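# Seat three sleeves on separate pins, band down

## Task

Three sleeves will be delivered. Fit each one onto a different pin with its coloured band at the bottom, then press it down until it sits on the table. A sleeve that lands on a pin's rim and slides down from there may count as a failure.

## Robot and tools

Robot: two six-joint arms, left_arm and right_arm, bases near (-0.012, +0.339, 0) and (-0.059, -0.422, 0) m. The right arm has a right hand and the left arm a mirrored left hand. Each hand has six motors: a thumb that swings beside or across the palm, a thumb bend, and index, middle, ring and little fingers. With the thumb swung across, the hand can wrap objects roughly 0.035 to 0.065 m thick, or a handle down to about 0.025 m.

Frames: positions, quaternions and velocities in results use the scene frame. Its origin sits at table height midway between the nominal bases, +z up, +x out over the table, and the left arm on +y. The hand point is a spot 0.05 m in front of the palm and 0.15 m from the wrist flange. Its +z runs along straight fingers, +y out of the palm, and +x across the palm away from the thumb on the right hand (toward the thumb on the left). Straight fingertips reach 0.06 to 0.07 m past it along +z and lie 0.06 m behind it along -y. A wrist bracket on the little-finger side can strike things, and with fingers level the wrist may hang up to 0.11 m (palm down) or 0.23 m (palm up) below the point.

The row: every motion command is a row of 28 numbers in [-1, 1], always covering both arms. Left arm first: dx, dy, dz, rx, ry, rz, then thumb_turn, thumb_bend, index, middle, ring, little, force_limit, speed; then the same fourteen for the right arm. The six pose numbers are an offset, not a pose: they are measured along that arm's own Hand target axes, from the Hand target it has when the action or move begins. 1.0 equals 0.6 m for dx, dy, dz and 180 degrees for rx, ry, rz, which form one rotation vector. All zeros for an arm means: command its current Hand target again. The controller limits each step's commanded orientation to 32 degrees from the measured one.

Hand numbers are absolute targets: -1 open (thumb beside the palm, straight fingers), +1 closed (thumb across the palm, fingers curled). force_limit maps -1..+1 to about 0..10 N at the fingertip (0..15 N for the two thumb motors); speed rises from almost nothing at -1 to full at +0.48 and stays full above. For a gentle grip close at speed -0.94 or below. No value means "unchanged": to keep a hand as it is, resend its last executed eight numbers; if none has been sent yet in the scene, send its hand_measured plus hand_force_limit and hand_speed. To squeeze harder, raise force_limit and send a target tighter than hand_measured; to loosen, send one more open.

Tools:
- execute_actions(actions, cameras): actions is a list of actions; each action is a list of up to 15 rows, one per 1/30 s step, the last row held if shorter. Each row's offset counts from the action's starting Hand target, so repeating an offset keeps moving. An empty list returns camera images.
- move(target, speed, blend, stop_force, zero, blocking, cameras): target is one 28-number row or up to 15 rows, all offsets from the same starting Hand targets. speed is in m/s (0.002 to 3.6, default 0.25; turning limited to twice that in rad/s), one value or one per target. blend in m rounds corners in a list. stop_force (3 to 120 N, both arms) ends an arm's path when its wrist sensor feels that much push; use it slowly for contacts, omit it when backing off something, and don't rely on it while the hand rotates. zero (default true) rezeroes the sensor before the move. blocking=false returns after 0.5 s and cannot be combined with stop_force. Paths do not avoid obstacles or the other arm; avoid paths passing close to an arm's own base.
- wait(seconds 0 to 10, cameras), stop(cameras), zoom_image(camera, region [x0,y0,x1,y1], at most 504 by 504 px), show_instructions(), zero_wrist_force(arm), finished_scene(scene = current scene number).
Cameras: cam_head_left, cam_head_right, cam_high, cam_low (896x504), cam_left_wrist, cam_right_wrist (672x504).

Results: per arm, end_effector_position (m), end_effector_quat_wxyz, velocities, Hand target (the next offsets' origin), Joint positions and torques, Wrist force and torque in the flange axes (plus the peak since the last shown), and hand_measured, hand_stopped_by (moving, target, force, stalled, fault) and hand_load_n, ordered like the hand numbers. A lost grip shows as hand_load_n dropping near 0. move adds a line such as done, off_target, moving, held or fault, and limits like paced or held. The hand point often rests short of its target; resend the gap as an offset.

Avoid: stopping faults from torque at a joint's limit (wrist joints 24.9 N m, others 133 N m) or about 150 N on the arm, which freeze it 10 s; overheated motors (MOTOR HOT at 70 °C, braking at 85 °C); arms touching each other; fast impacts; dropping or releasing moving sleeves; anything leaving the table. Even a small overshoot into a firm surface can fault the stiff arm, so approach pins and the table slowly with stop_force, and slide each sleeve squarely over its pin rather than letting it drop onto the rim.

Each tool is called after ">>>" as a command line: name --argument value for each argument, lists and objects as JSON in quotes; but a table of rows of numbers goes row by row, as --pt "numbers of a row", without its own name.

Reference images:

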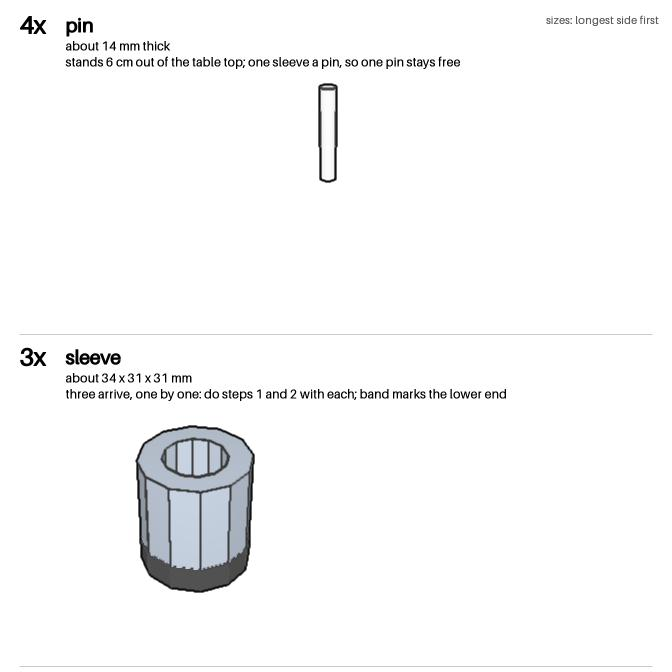

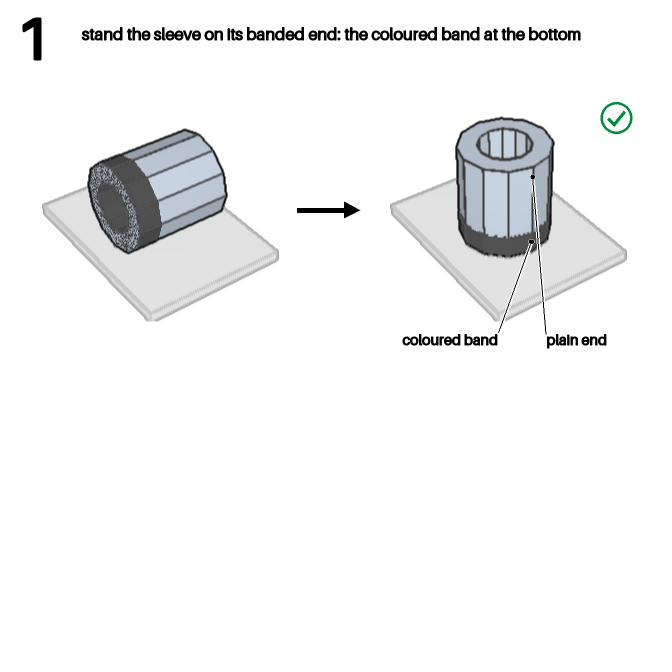

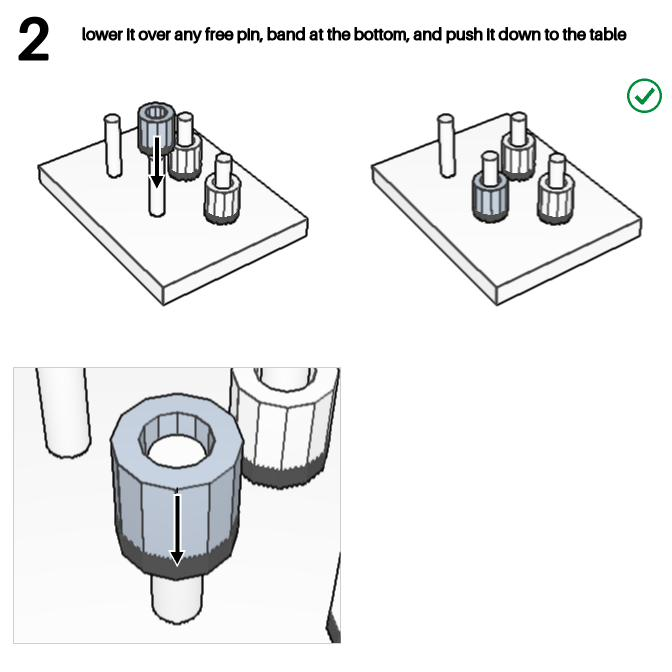

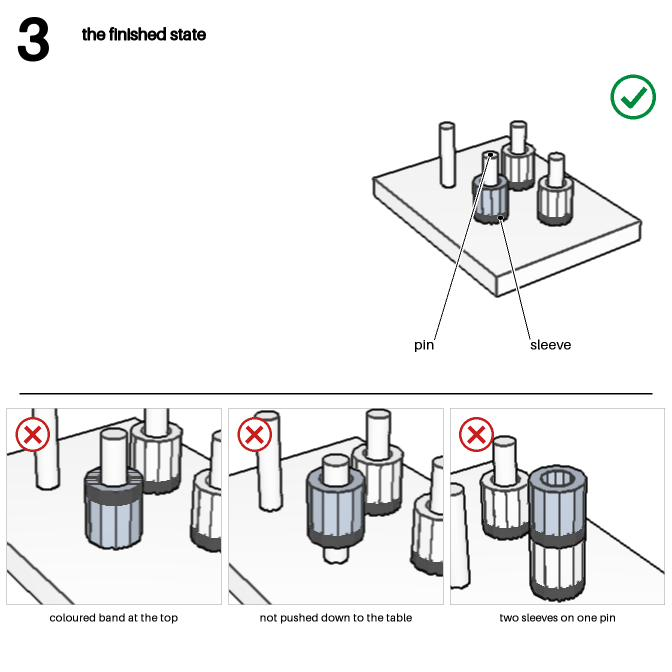

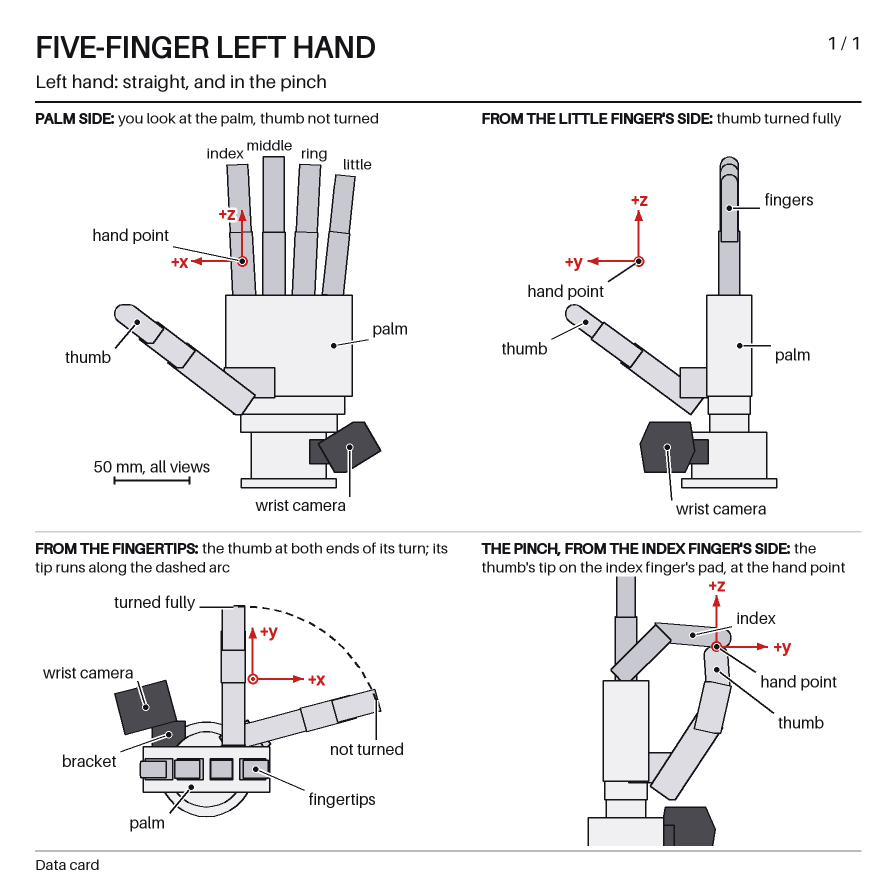

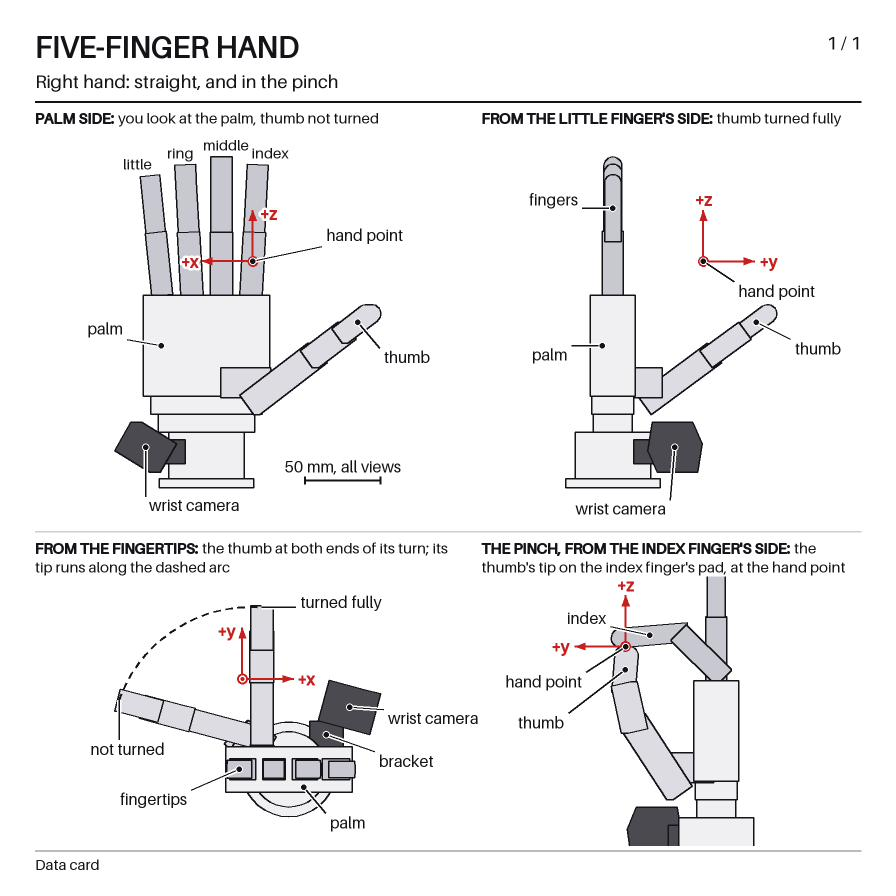

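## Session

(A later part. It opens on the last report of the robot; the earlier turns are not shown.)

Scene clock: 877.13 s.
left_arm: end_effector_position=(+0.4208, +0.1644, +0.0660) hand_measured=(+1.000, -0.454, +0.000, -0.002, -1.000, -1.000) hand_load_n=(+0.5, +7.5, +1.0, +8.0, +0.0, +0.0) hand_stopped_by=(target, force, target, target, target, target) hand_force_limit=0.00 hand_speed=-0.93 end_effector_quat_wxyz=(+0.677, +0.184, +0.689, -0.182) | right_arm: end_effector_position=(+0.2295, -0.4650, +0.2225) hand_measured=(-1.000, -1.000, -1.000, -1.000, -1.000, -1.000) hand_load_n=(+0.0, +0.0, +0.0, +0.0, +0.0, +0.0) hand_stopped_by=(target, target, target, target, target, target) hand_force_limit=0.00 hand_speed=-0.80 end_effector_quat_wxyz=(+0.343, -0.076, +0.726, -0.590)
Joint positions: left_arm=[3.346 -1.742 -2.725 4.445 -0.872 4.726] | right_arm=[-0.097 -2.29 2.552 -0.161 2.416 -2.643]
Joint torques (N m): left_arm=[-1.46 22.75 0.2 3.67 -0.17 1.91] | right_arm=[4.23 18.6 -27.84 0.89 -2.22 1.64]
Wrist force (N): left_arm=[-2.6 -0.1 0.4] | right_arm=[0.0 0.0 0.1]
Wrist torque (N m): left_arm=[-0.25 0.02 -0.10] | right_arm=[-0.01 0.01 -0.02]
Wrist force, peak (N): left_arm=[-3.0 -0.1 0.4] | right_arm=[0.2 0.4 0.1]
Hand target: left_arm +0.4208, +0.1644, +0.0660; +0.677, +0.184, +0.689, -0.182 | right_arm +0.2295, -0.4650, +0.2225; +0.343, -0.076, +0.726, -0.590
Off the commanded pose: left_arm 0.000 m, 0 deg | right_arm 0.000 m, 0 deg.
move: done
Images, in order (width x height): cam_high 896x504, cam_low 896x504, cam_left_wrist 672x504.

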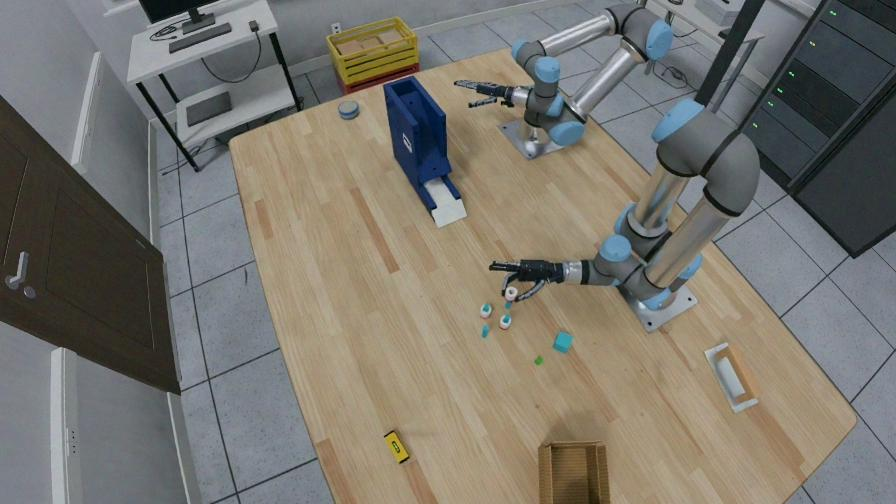

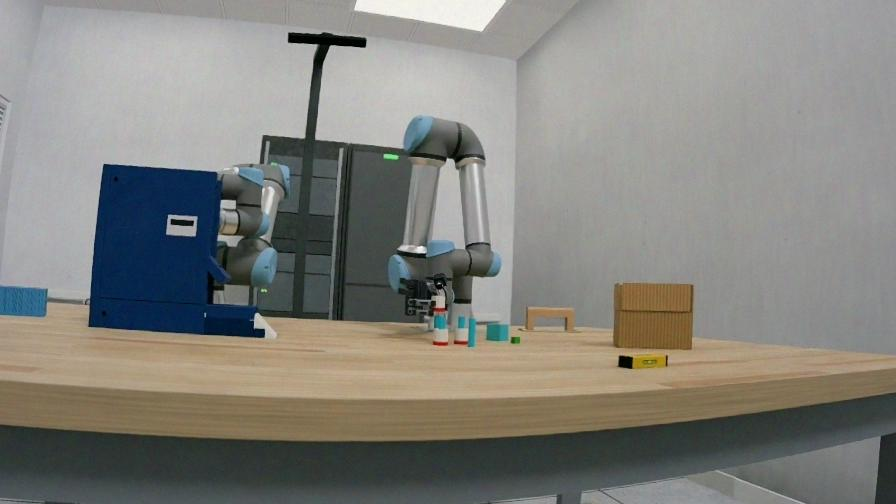

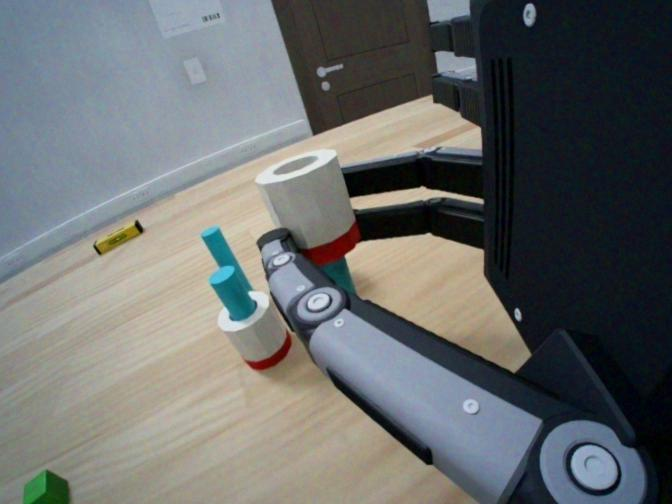

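>>> move --pt "0.0333 0 0.0002 0 0 0 1 0.3 0 0 -1 -1 0 -0.93 0 0 0 0 0 0 -1 -1 -1 -1 -1 -1 0 -0.8" --speed 0.015 --stop_force 3 --cameras '["cam_left_wrist","cam_high"]'

Scene clock: 882.50 s.
left_arm: end_effector_position=(+0.4206, +0.1645, +0.0460) hand_measured=(+1.000, -0.454, +0.000, -0.002, -1.000, -1.000) hand_load_n=(+0.5, +7.5, +1.5, +8.0, +0.0, +0.0) hand_stopped_by=(target, force, target, target, target, target) hand_force_limit=0.00 hand_speed=-0.93 end_effector_quat_wxyz=(+0.677, +0.184, +0.689, -0.182) | right_arm: end_effector_position=(+0.2295, -0.4650, +0.2225) hand_measured=(-1.000, -1.000, -1.000, -1.000, -1.000, -1.000) hand_load_n=(+0.0, +0.0, +0.0, +0.0, +0.0, +0.0) hand_stopped_by=(target, target, target, target, target, target) hand_force_limit=0.00 hand_speed=-0.80 end_effector_quat_wxyz=(+0.343, -0.076, +0.726, -0.590)
Joint positions: left_arm=[3.346 -1.858 -2.734 4.569 -0.871 4.726] | right_arm=[-0.097 -2.29 2.552 -0.161 2.416 -2.643]
Joint torques (N m): left_arm=[7.26 28.89 -2.18 -1.29 1.46 -1.87] | right_arm=[3.91 18.33 -28.32 0.89 -2.16 1.48]
Wrist force (N): left_arm=[-2.6 0.1 0.5] | right_arm=[0.0 0.0 0.0]
Wrist torque (N m): left_arm=[-0.23 0.03 -0.13] | right_arm=[0.00 0.01 -0.02]
Wrist force, peak (N): left_arm=[-3.1 0.2 0.8] | right_arm=[0.1 0.4 0.2]
Hand target: left_arm +0.4206, +0.1645, +0.0460; +0.677, +0.184, +0.689, -0.182 | right_arm +0.2295, -0.4650, +0.2225; +0.343, -0.076, +0.726, -0.590
Off the commanded pose: left_arm 0.000 m, 0 deg | right_arm 0.000 m, 0 deg.
move: done
Images, in order (width x height): cam_high 896x504, cam_left_wrist 672x504.

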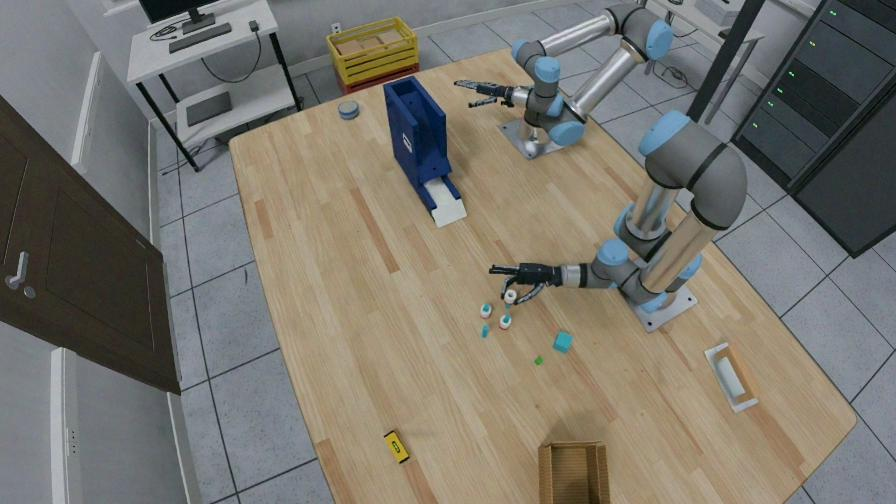

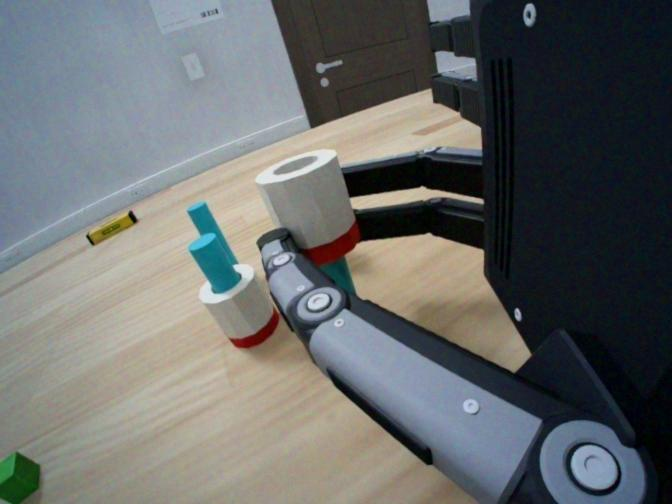

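>>> move --pt "0.0400 0 0.0007 0 0 0 1 0.3 0 0 -1 -1 0 -0.93 0 0 0 0 0 0 -1 -1 -1 -1 -1 -1 0 -0.8" --pt "0.0633 0 0.0011 0 0 0 1 0.3 0 0 -1 -1 0 -0.93 0 0 0 0 0 0 -1 -1 -1 -1 -1 -1 0 -0.8" --speed '[0.025,0.007]' --stop_force 3 --cameras '["cam_left_wrist","cam_low"]'

Scene clock: 888.87 s.
left_arm: end_effector_position=(+0.4206, +0.1645, +0.0108) hand_measured=(+1.000, -0.454, +0.000, -0.002, -1.000, -1.000) hand_load_n=(+0.5, +7.5, +1.5, +8.0, +0.0, +0.0) hand_stopped_by=(target, force, target, target, target, target) hand_force_limit=0.00 hand_speed=-0.93 end_effector_quat_wxyz=(+0.677, +0.184, +0.689, -0.182) | right_arm: end_effector_position=(+0.2295, -0.4650, +0.2225) hand_measured=(-1.000, -1.000, -1.000, -1.000, -1.000, -1.000) hand_load_n=(+0.0, +0.0, +0.0, +0.0, +0.0, +0.0) hand_stopped_by=(target, target, target, target, target, target) hand_force_limit=0.00 hand_speed=-0.80 end_effector_quat_wxyz=(+0.343, -0.076, +0.726, -0.590)
Joint positions: left_arm=[3.346 -2.067 -2.734 4.779 -0.871 4.726] | right_arm=[-0.097 -2.29 2.552 -0.161 2.416 -2.643]
Joint torques (N m): left_arm=[-3.61 32.66 0.06 -0.29 -1.58 -1.36] | right_arm=[4.57 18.75 -27.91 0.89 -2.2 1.58]
Wrist force (N): left_arm=[-4.2 0.2 1.1] | right_arm=[-0.1 0.2 -0.2]
Wrist torque (N m): left_arm=[-0.26 0.06 -0.22] | right_arm=[0.04 0.02 -0.01]
Wrist force, peak (N): left_arm=[-20.6 -2.6 -6.1] | right_arm=[0.4 0.2 0.2]
Hand target: left_arm +0.4206, +0.1645, +0.0108; +0.677, +0.184, +0.689, -0.182 (not the last commanded pose) | right_arm +0.2295, -0.4650, +0.2225; +0.343, -0.076, +0.726, -0.590
Off the commanded pose: left_arm 0.003 m, 0 deg | right_arm 0.000 m, 0 deg.
move: contact (left_arm); path passed 1 of 2 targets
Images, in order (width x height): cam_low 896x504, cam_left_wrist 672x504.

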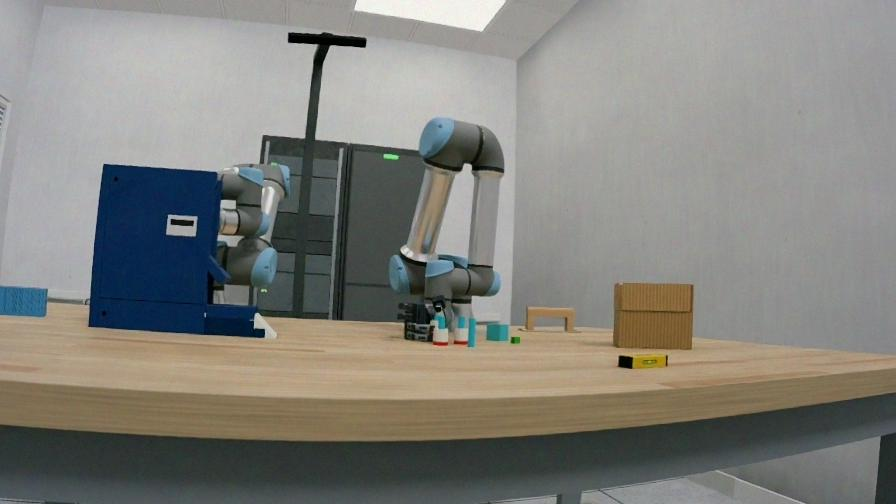

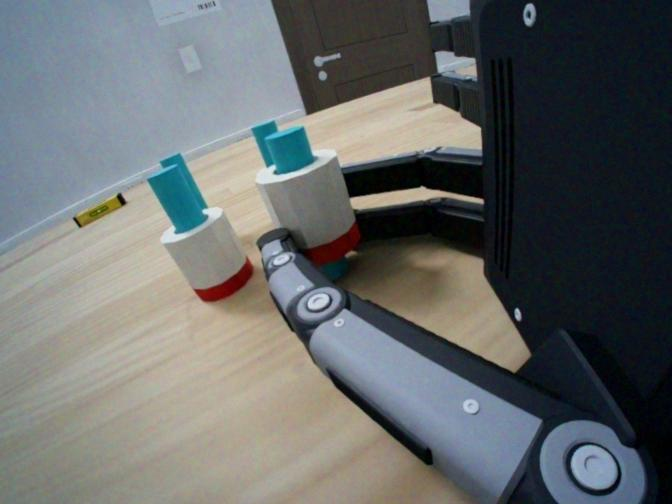

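>>> move --pt "0.0 0 0.0 0 0 0 1 -0.7 0 0 -1 -1 -0.2 -0.85 0 0 0 0 0 0 -1 -1 -1 -1 -1 -1 0 -0.8" --pt "-0.0040 0 0.0 0 0 0 1 -0.7 0 0 -1 -1 -0.2 -0.85 0 0 0 0 0 0 -1 -1 -1 -1 -1 -1 0 -0.8" --pt "-0.0040 0 0.0046 0 0 0 1 -0.7 0 0 -1 -1 -0.2 -0.85 0 0 0 0 0 0 -1 -1 -1 -1 -1 -1 0 -0.8" --speed 0.01 --cameras '["cam_left_wrist","cam_low"]'

>>> zoom_image --camera "cam_left_wrist" --region '[220, 110, 440, 310]'

Scene clock: 894.50 s.
left_arm: end_effector_position=(+0.4231, +0.1631, +0.0131) hand_measured=(+1.000, -0.700, +0.000, +0.000, -1.000, -1.000) hand_load_n=(+0.5, +0.0, +0.5, +0.0, +0.0, +0.0) hand_stopped_by=(target, target, target, target, target, target) hand_force_limit=-0.20 hand_speed=-0.85 end_effector_quat_wxyz=(+0.677, +0.184, +0.689, -0.182) | right_arm: end_effector_position=(+0.2295, -0.4650, +0.2225) hand_measured=(-1.000, -1.000, -1.000, -1.000, -1.000, -1.000) hand_load_n=(-0.5, -0.5, +0.0, +0.0, +0.0, +0.0) hand_stopped_by=(target, target, target, target, target, target) hand_force_limit=0.00 hand_speed=-0.80 end_effector_quat_wxyz=(+0.343, -0.076, +0.726, -0.590)
Joint positions: left_arm=[3.335 -2.052 -2.726 4.755 -0.882 4.726] | right_arm=[-0.097 -2.29 2.552 -0.161 2.416 -2.643]
Joint torques (N m): left_arm=[6.85 31.25 -5.31 1.81 1.4 -1.9] | right_arm=[4.35 18.9 -27.98 0.83 -2.16 1.62]
Wrist force (N): left_arm=[-2.9 0.0 0.5] | right_arm=[0.2 0.1 0.0]
Wrist torque (N m): left_arm=[-0.24 0.05 -0.10] | right_arm=[0.01 -0.02 -0.01]
Wrist force, peak (N): left_arm=[-4.3 0.4 0.8] | right_arm=[-0.3 0.4 -0.1]
Hand target: left_arm +0.4230, +0.1631, +0.0131; +0.677, +0.184, +0.689, -0.182 | right_arm +0.2295, -0.4650, +0.2225; +0.343, -0.076, +0.726, -0.590
Off the commanded pose: left_arm 0.000 m, 0 deg | right_arm 0.000 m, 0 deg.
move: done
Images, in order (width x height): cam_low 896x504, cam_left_wrist 672x504.

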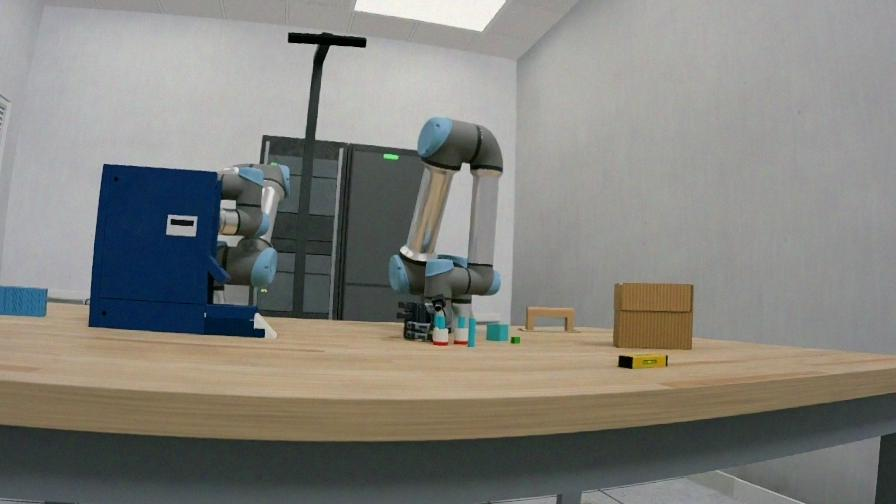

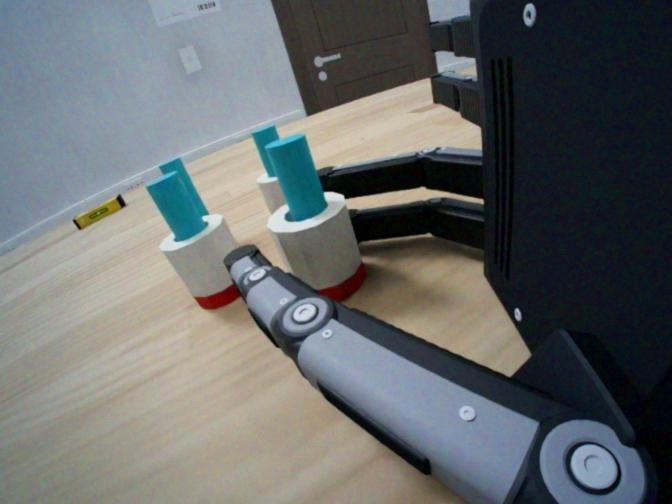

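Scaled by 2.291 from the camera's 672x504 image, which has a finer 960x720 frame.

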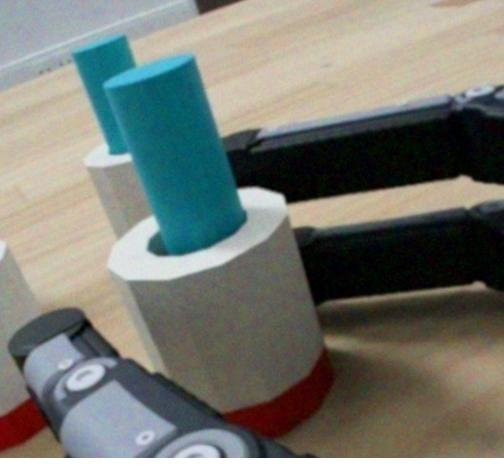

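>>> move --pt "-0.1 0 -0.0017 0 0 0 1 -0.7 0 0 -1 -1 -0.2 -0.85 0 0 0 0 0 0 -1 -1 -1 -1 -1 -1 0 -0.8" --pt "-0.3333 0 -0.0058 0 0 0 1 -0.7 0 0 -1 -1 -0.2 -0.85 0 0 0 0 0 0 -1 -1 -1 -1 -1 -1 0 -0.8" --speed '[0.06,0.25]' --blend 0.01 --cameras '["cam_high","cam_low","cam_left_wrist"]'

>>> zoom_image --camera "cam_low" --region '[410, 300, 510, 360]'

>>> zoom_image --camera "cam_high" --region '[470, 280, 530, 345]'

>>> zoom_image --camera "cam_left_wrist" --region '[250, 320, 450, 500]'

Scene clock: 899.40 s.
left_arm: end_effector_position=(+0.4230, +0.1632, +0.2130) hand_measured=(+1.000, -0.700, +0.000, +0.000, -1.000, -1.000) hand_load_n=(+0.0, +0.0, +0.0, +0.0, +0.0, +0.0) hand_stopped_by=(target, target, target, target, target, target) hand_force_limit=-0.20 hand_speed=-0.85 end_effector_quat_wxyz=(+0.677, +0.184, +0.689, -0.182) | right_arm: end_effector_position=(+0.2295, -0.4650, +0.2225) hand_measured=(-1.000, -1.000, -1.000, -1.000, -1.000, -1.000) hand_load_n=(-0.5, +0.0, -0.5, +0.0, -0.5, +0.0) hand_stopped_by=(target, target, target, target, target, target) hand_force_limit=0.00 hand_speed=-0.80 end_effector_quat_wxyz=(+0.343, -0.076, +0.726, -0.590)
Joint positions: left_arm=[3.337 -1.181 -2.519 3.678 -0.881 4.726] | right_arm=[-0.097 -2.29 2.552 -0.161 2.416 -2.643]
Joint torques (N m): left_arm=[-4.44 14.46 24.87 -1.43 -1.57 -2.16] | right_arm=[4.24 18.47 -28.01 0.89 -2.27 1.6]
Wrist force (N): left_arm=[-2.9 0.0 0.5] | right_arm=[-0.1 0.3 0.1]
Wrist torque (N m): left_arm=[-0.24 0.04 -0.15] | right_arm=[0.03 0.02 -0.01]
Wrist force, peak (N): left_arm=[-5.3 -0.1 0.3] | right_arm=[0.0 0.4 0.2]
Hand target: left_arm +0.4230, +0.1632, +0.2131; +0.677, +0.184, +0.689, -0.182 | right_arm +0.2295, -0.4650, +0.2225; +0.343, -0.076, +0.726, -0.590
Off the commanded pose: left_arm 0.000 m, 0 deg | right_arm 0.000 m, 0 deg.
move: done
Images, in order (width x height): cam_high 896x504, cam_low 896x504, cam_left_wrist 672x504.

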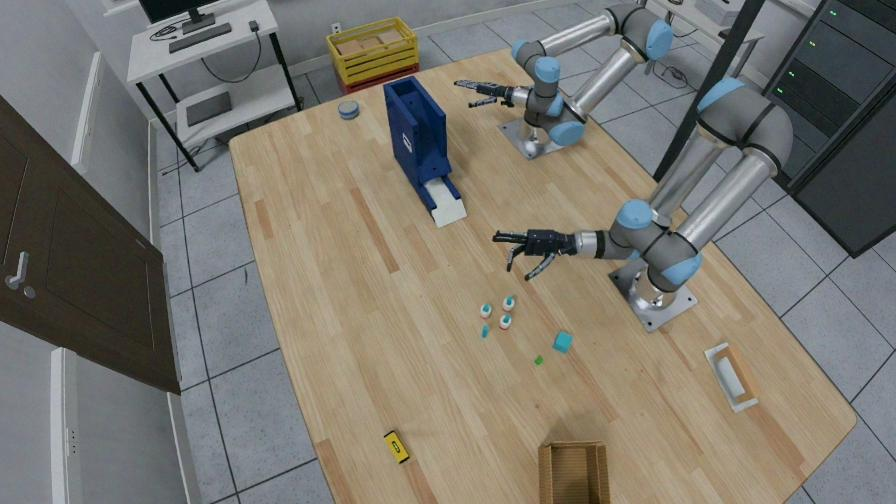

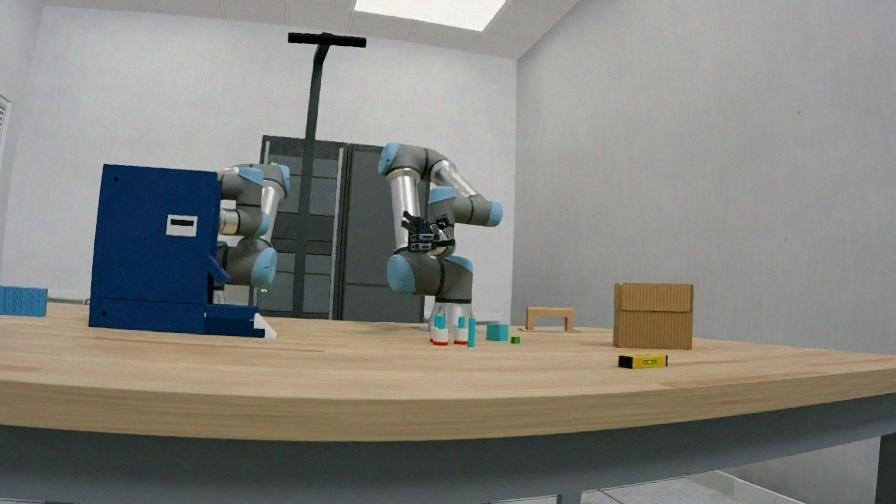

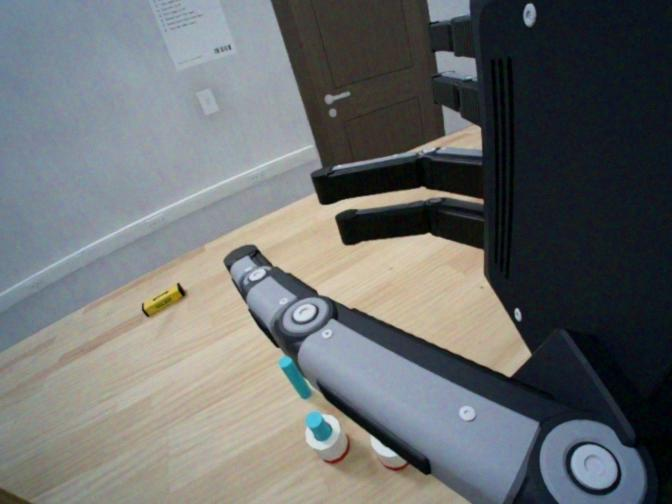

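Scaled by 5.040 from the camera's 896x504 image, which has a finer 1280x720 frame.

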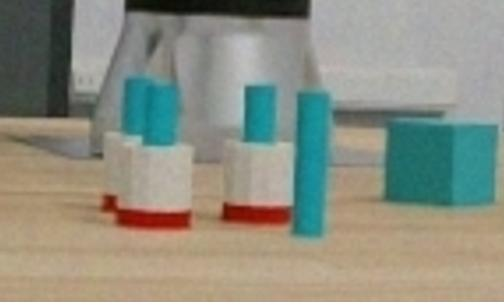

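Scaled by 7.754 from the camera's 896x504 image, which has a finer 1280x720 frame.

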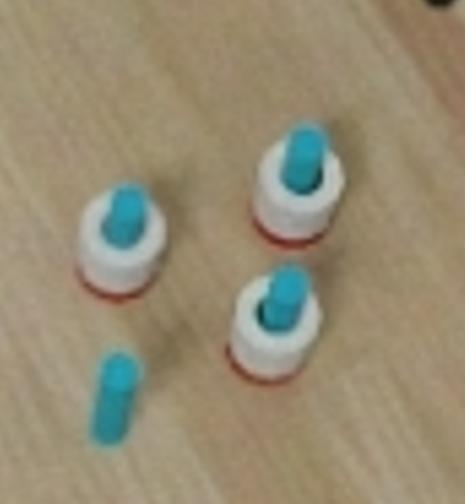

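Scaled by 2.520 from the camera's 672x504 image, which has a finer 960x720 frame.

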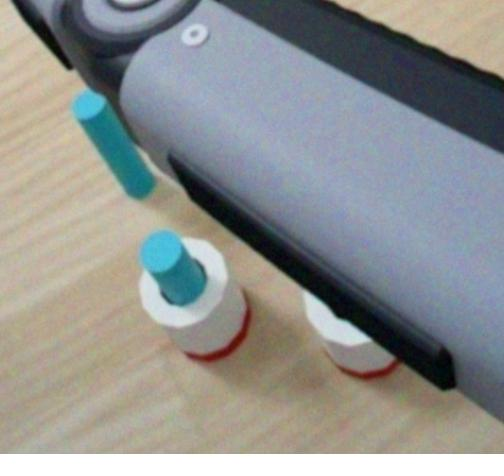

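>>> finished_scene --scene 2

The scene is finished: the task was done.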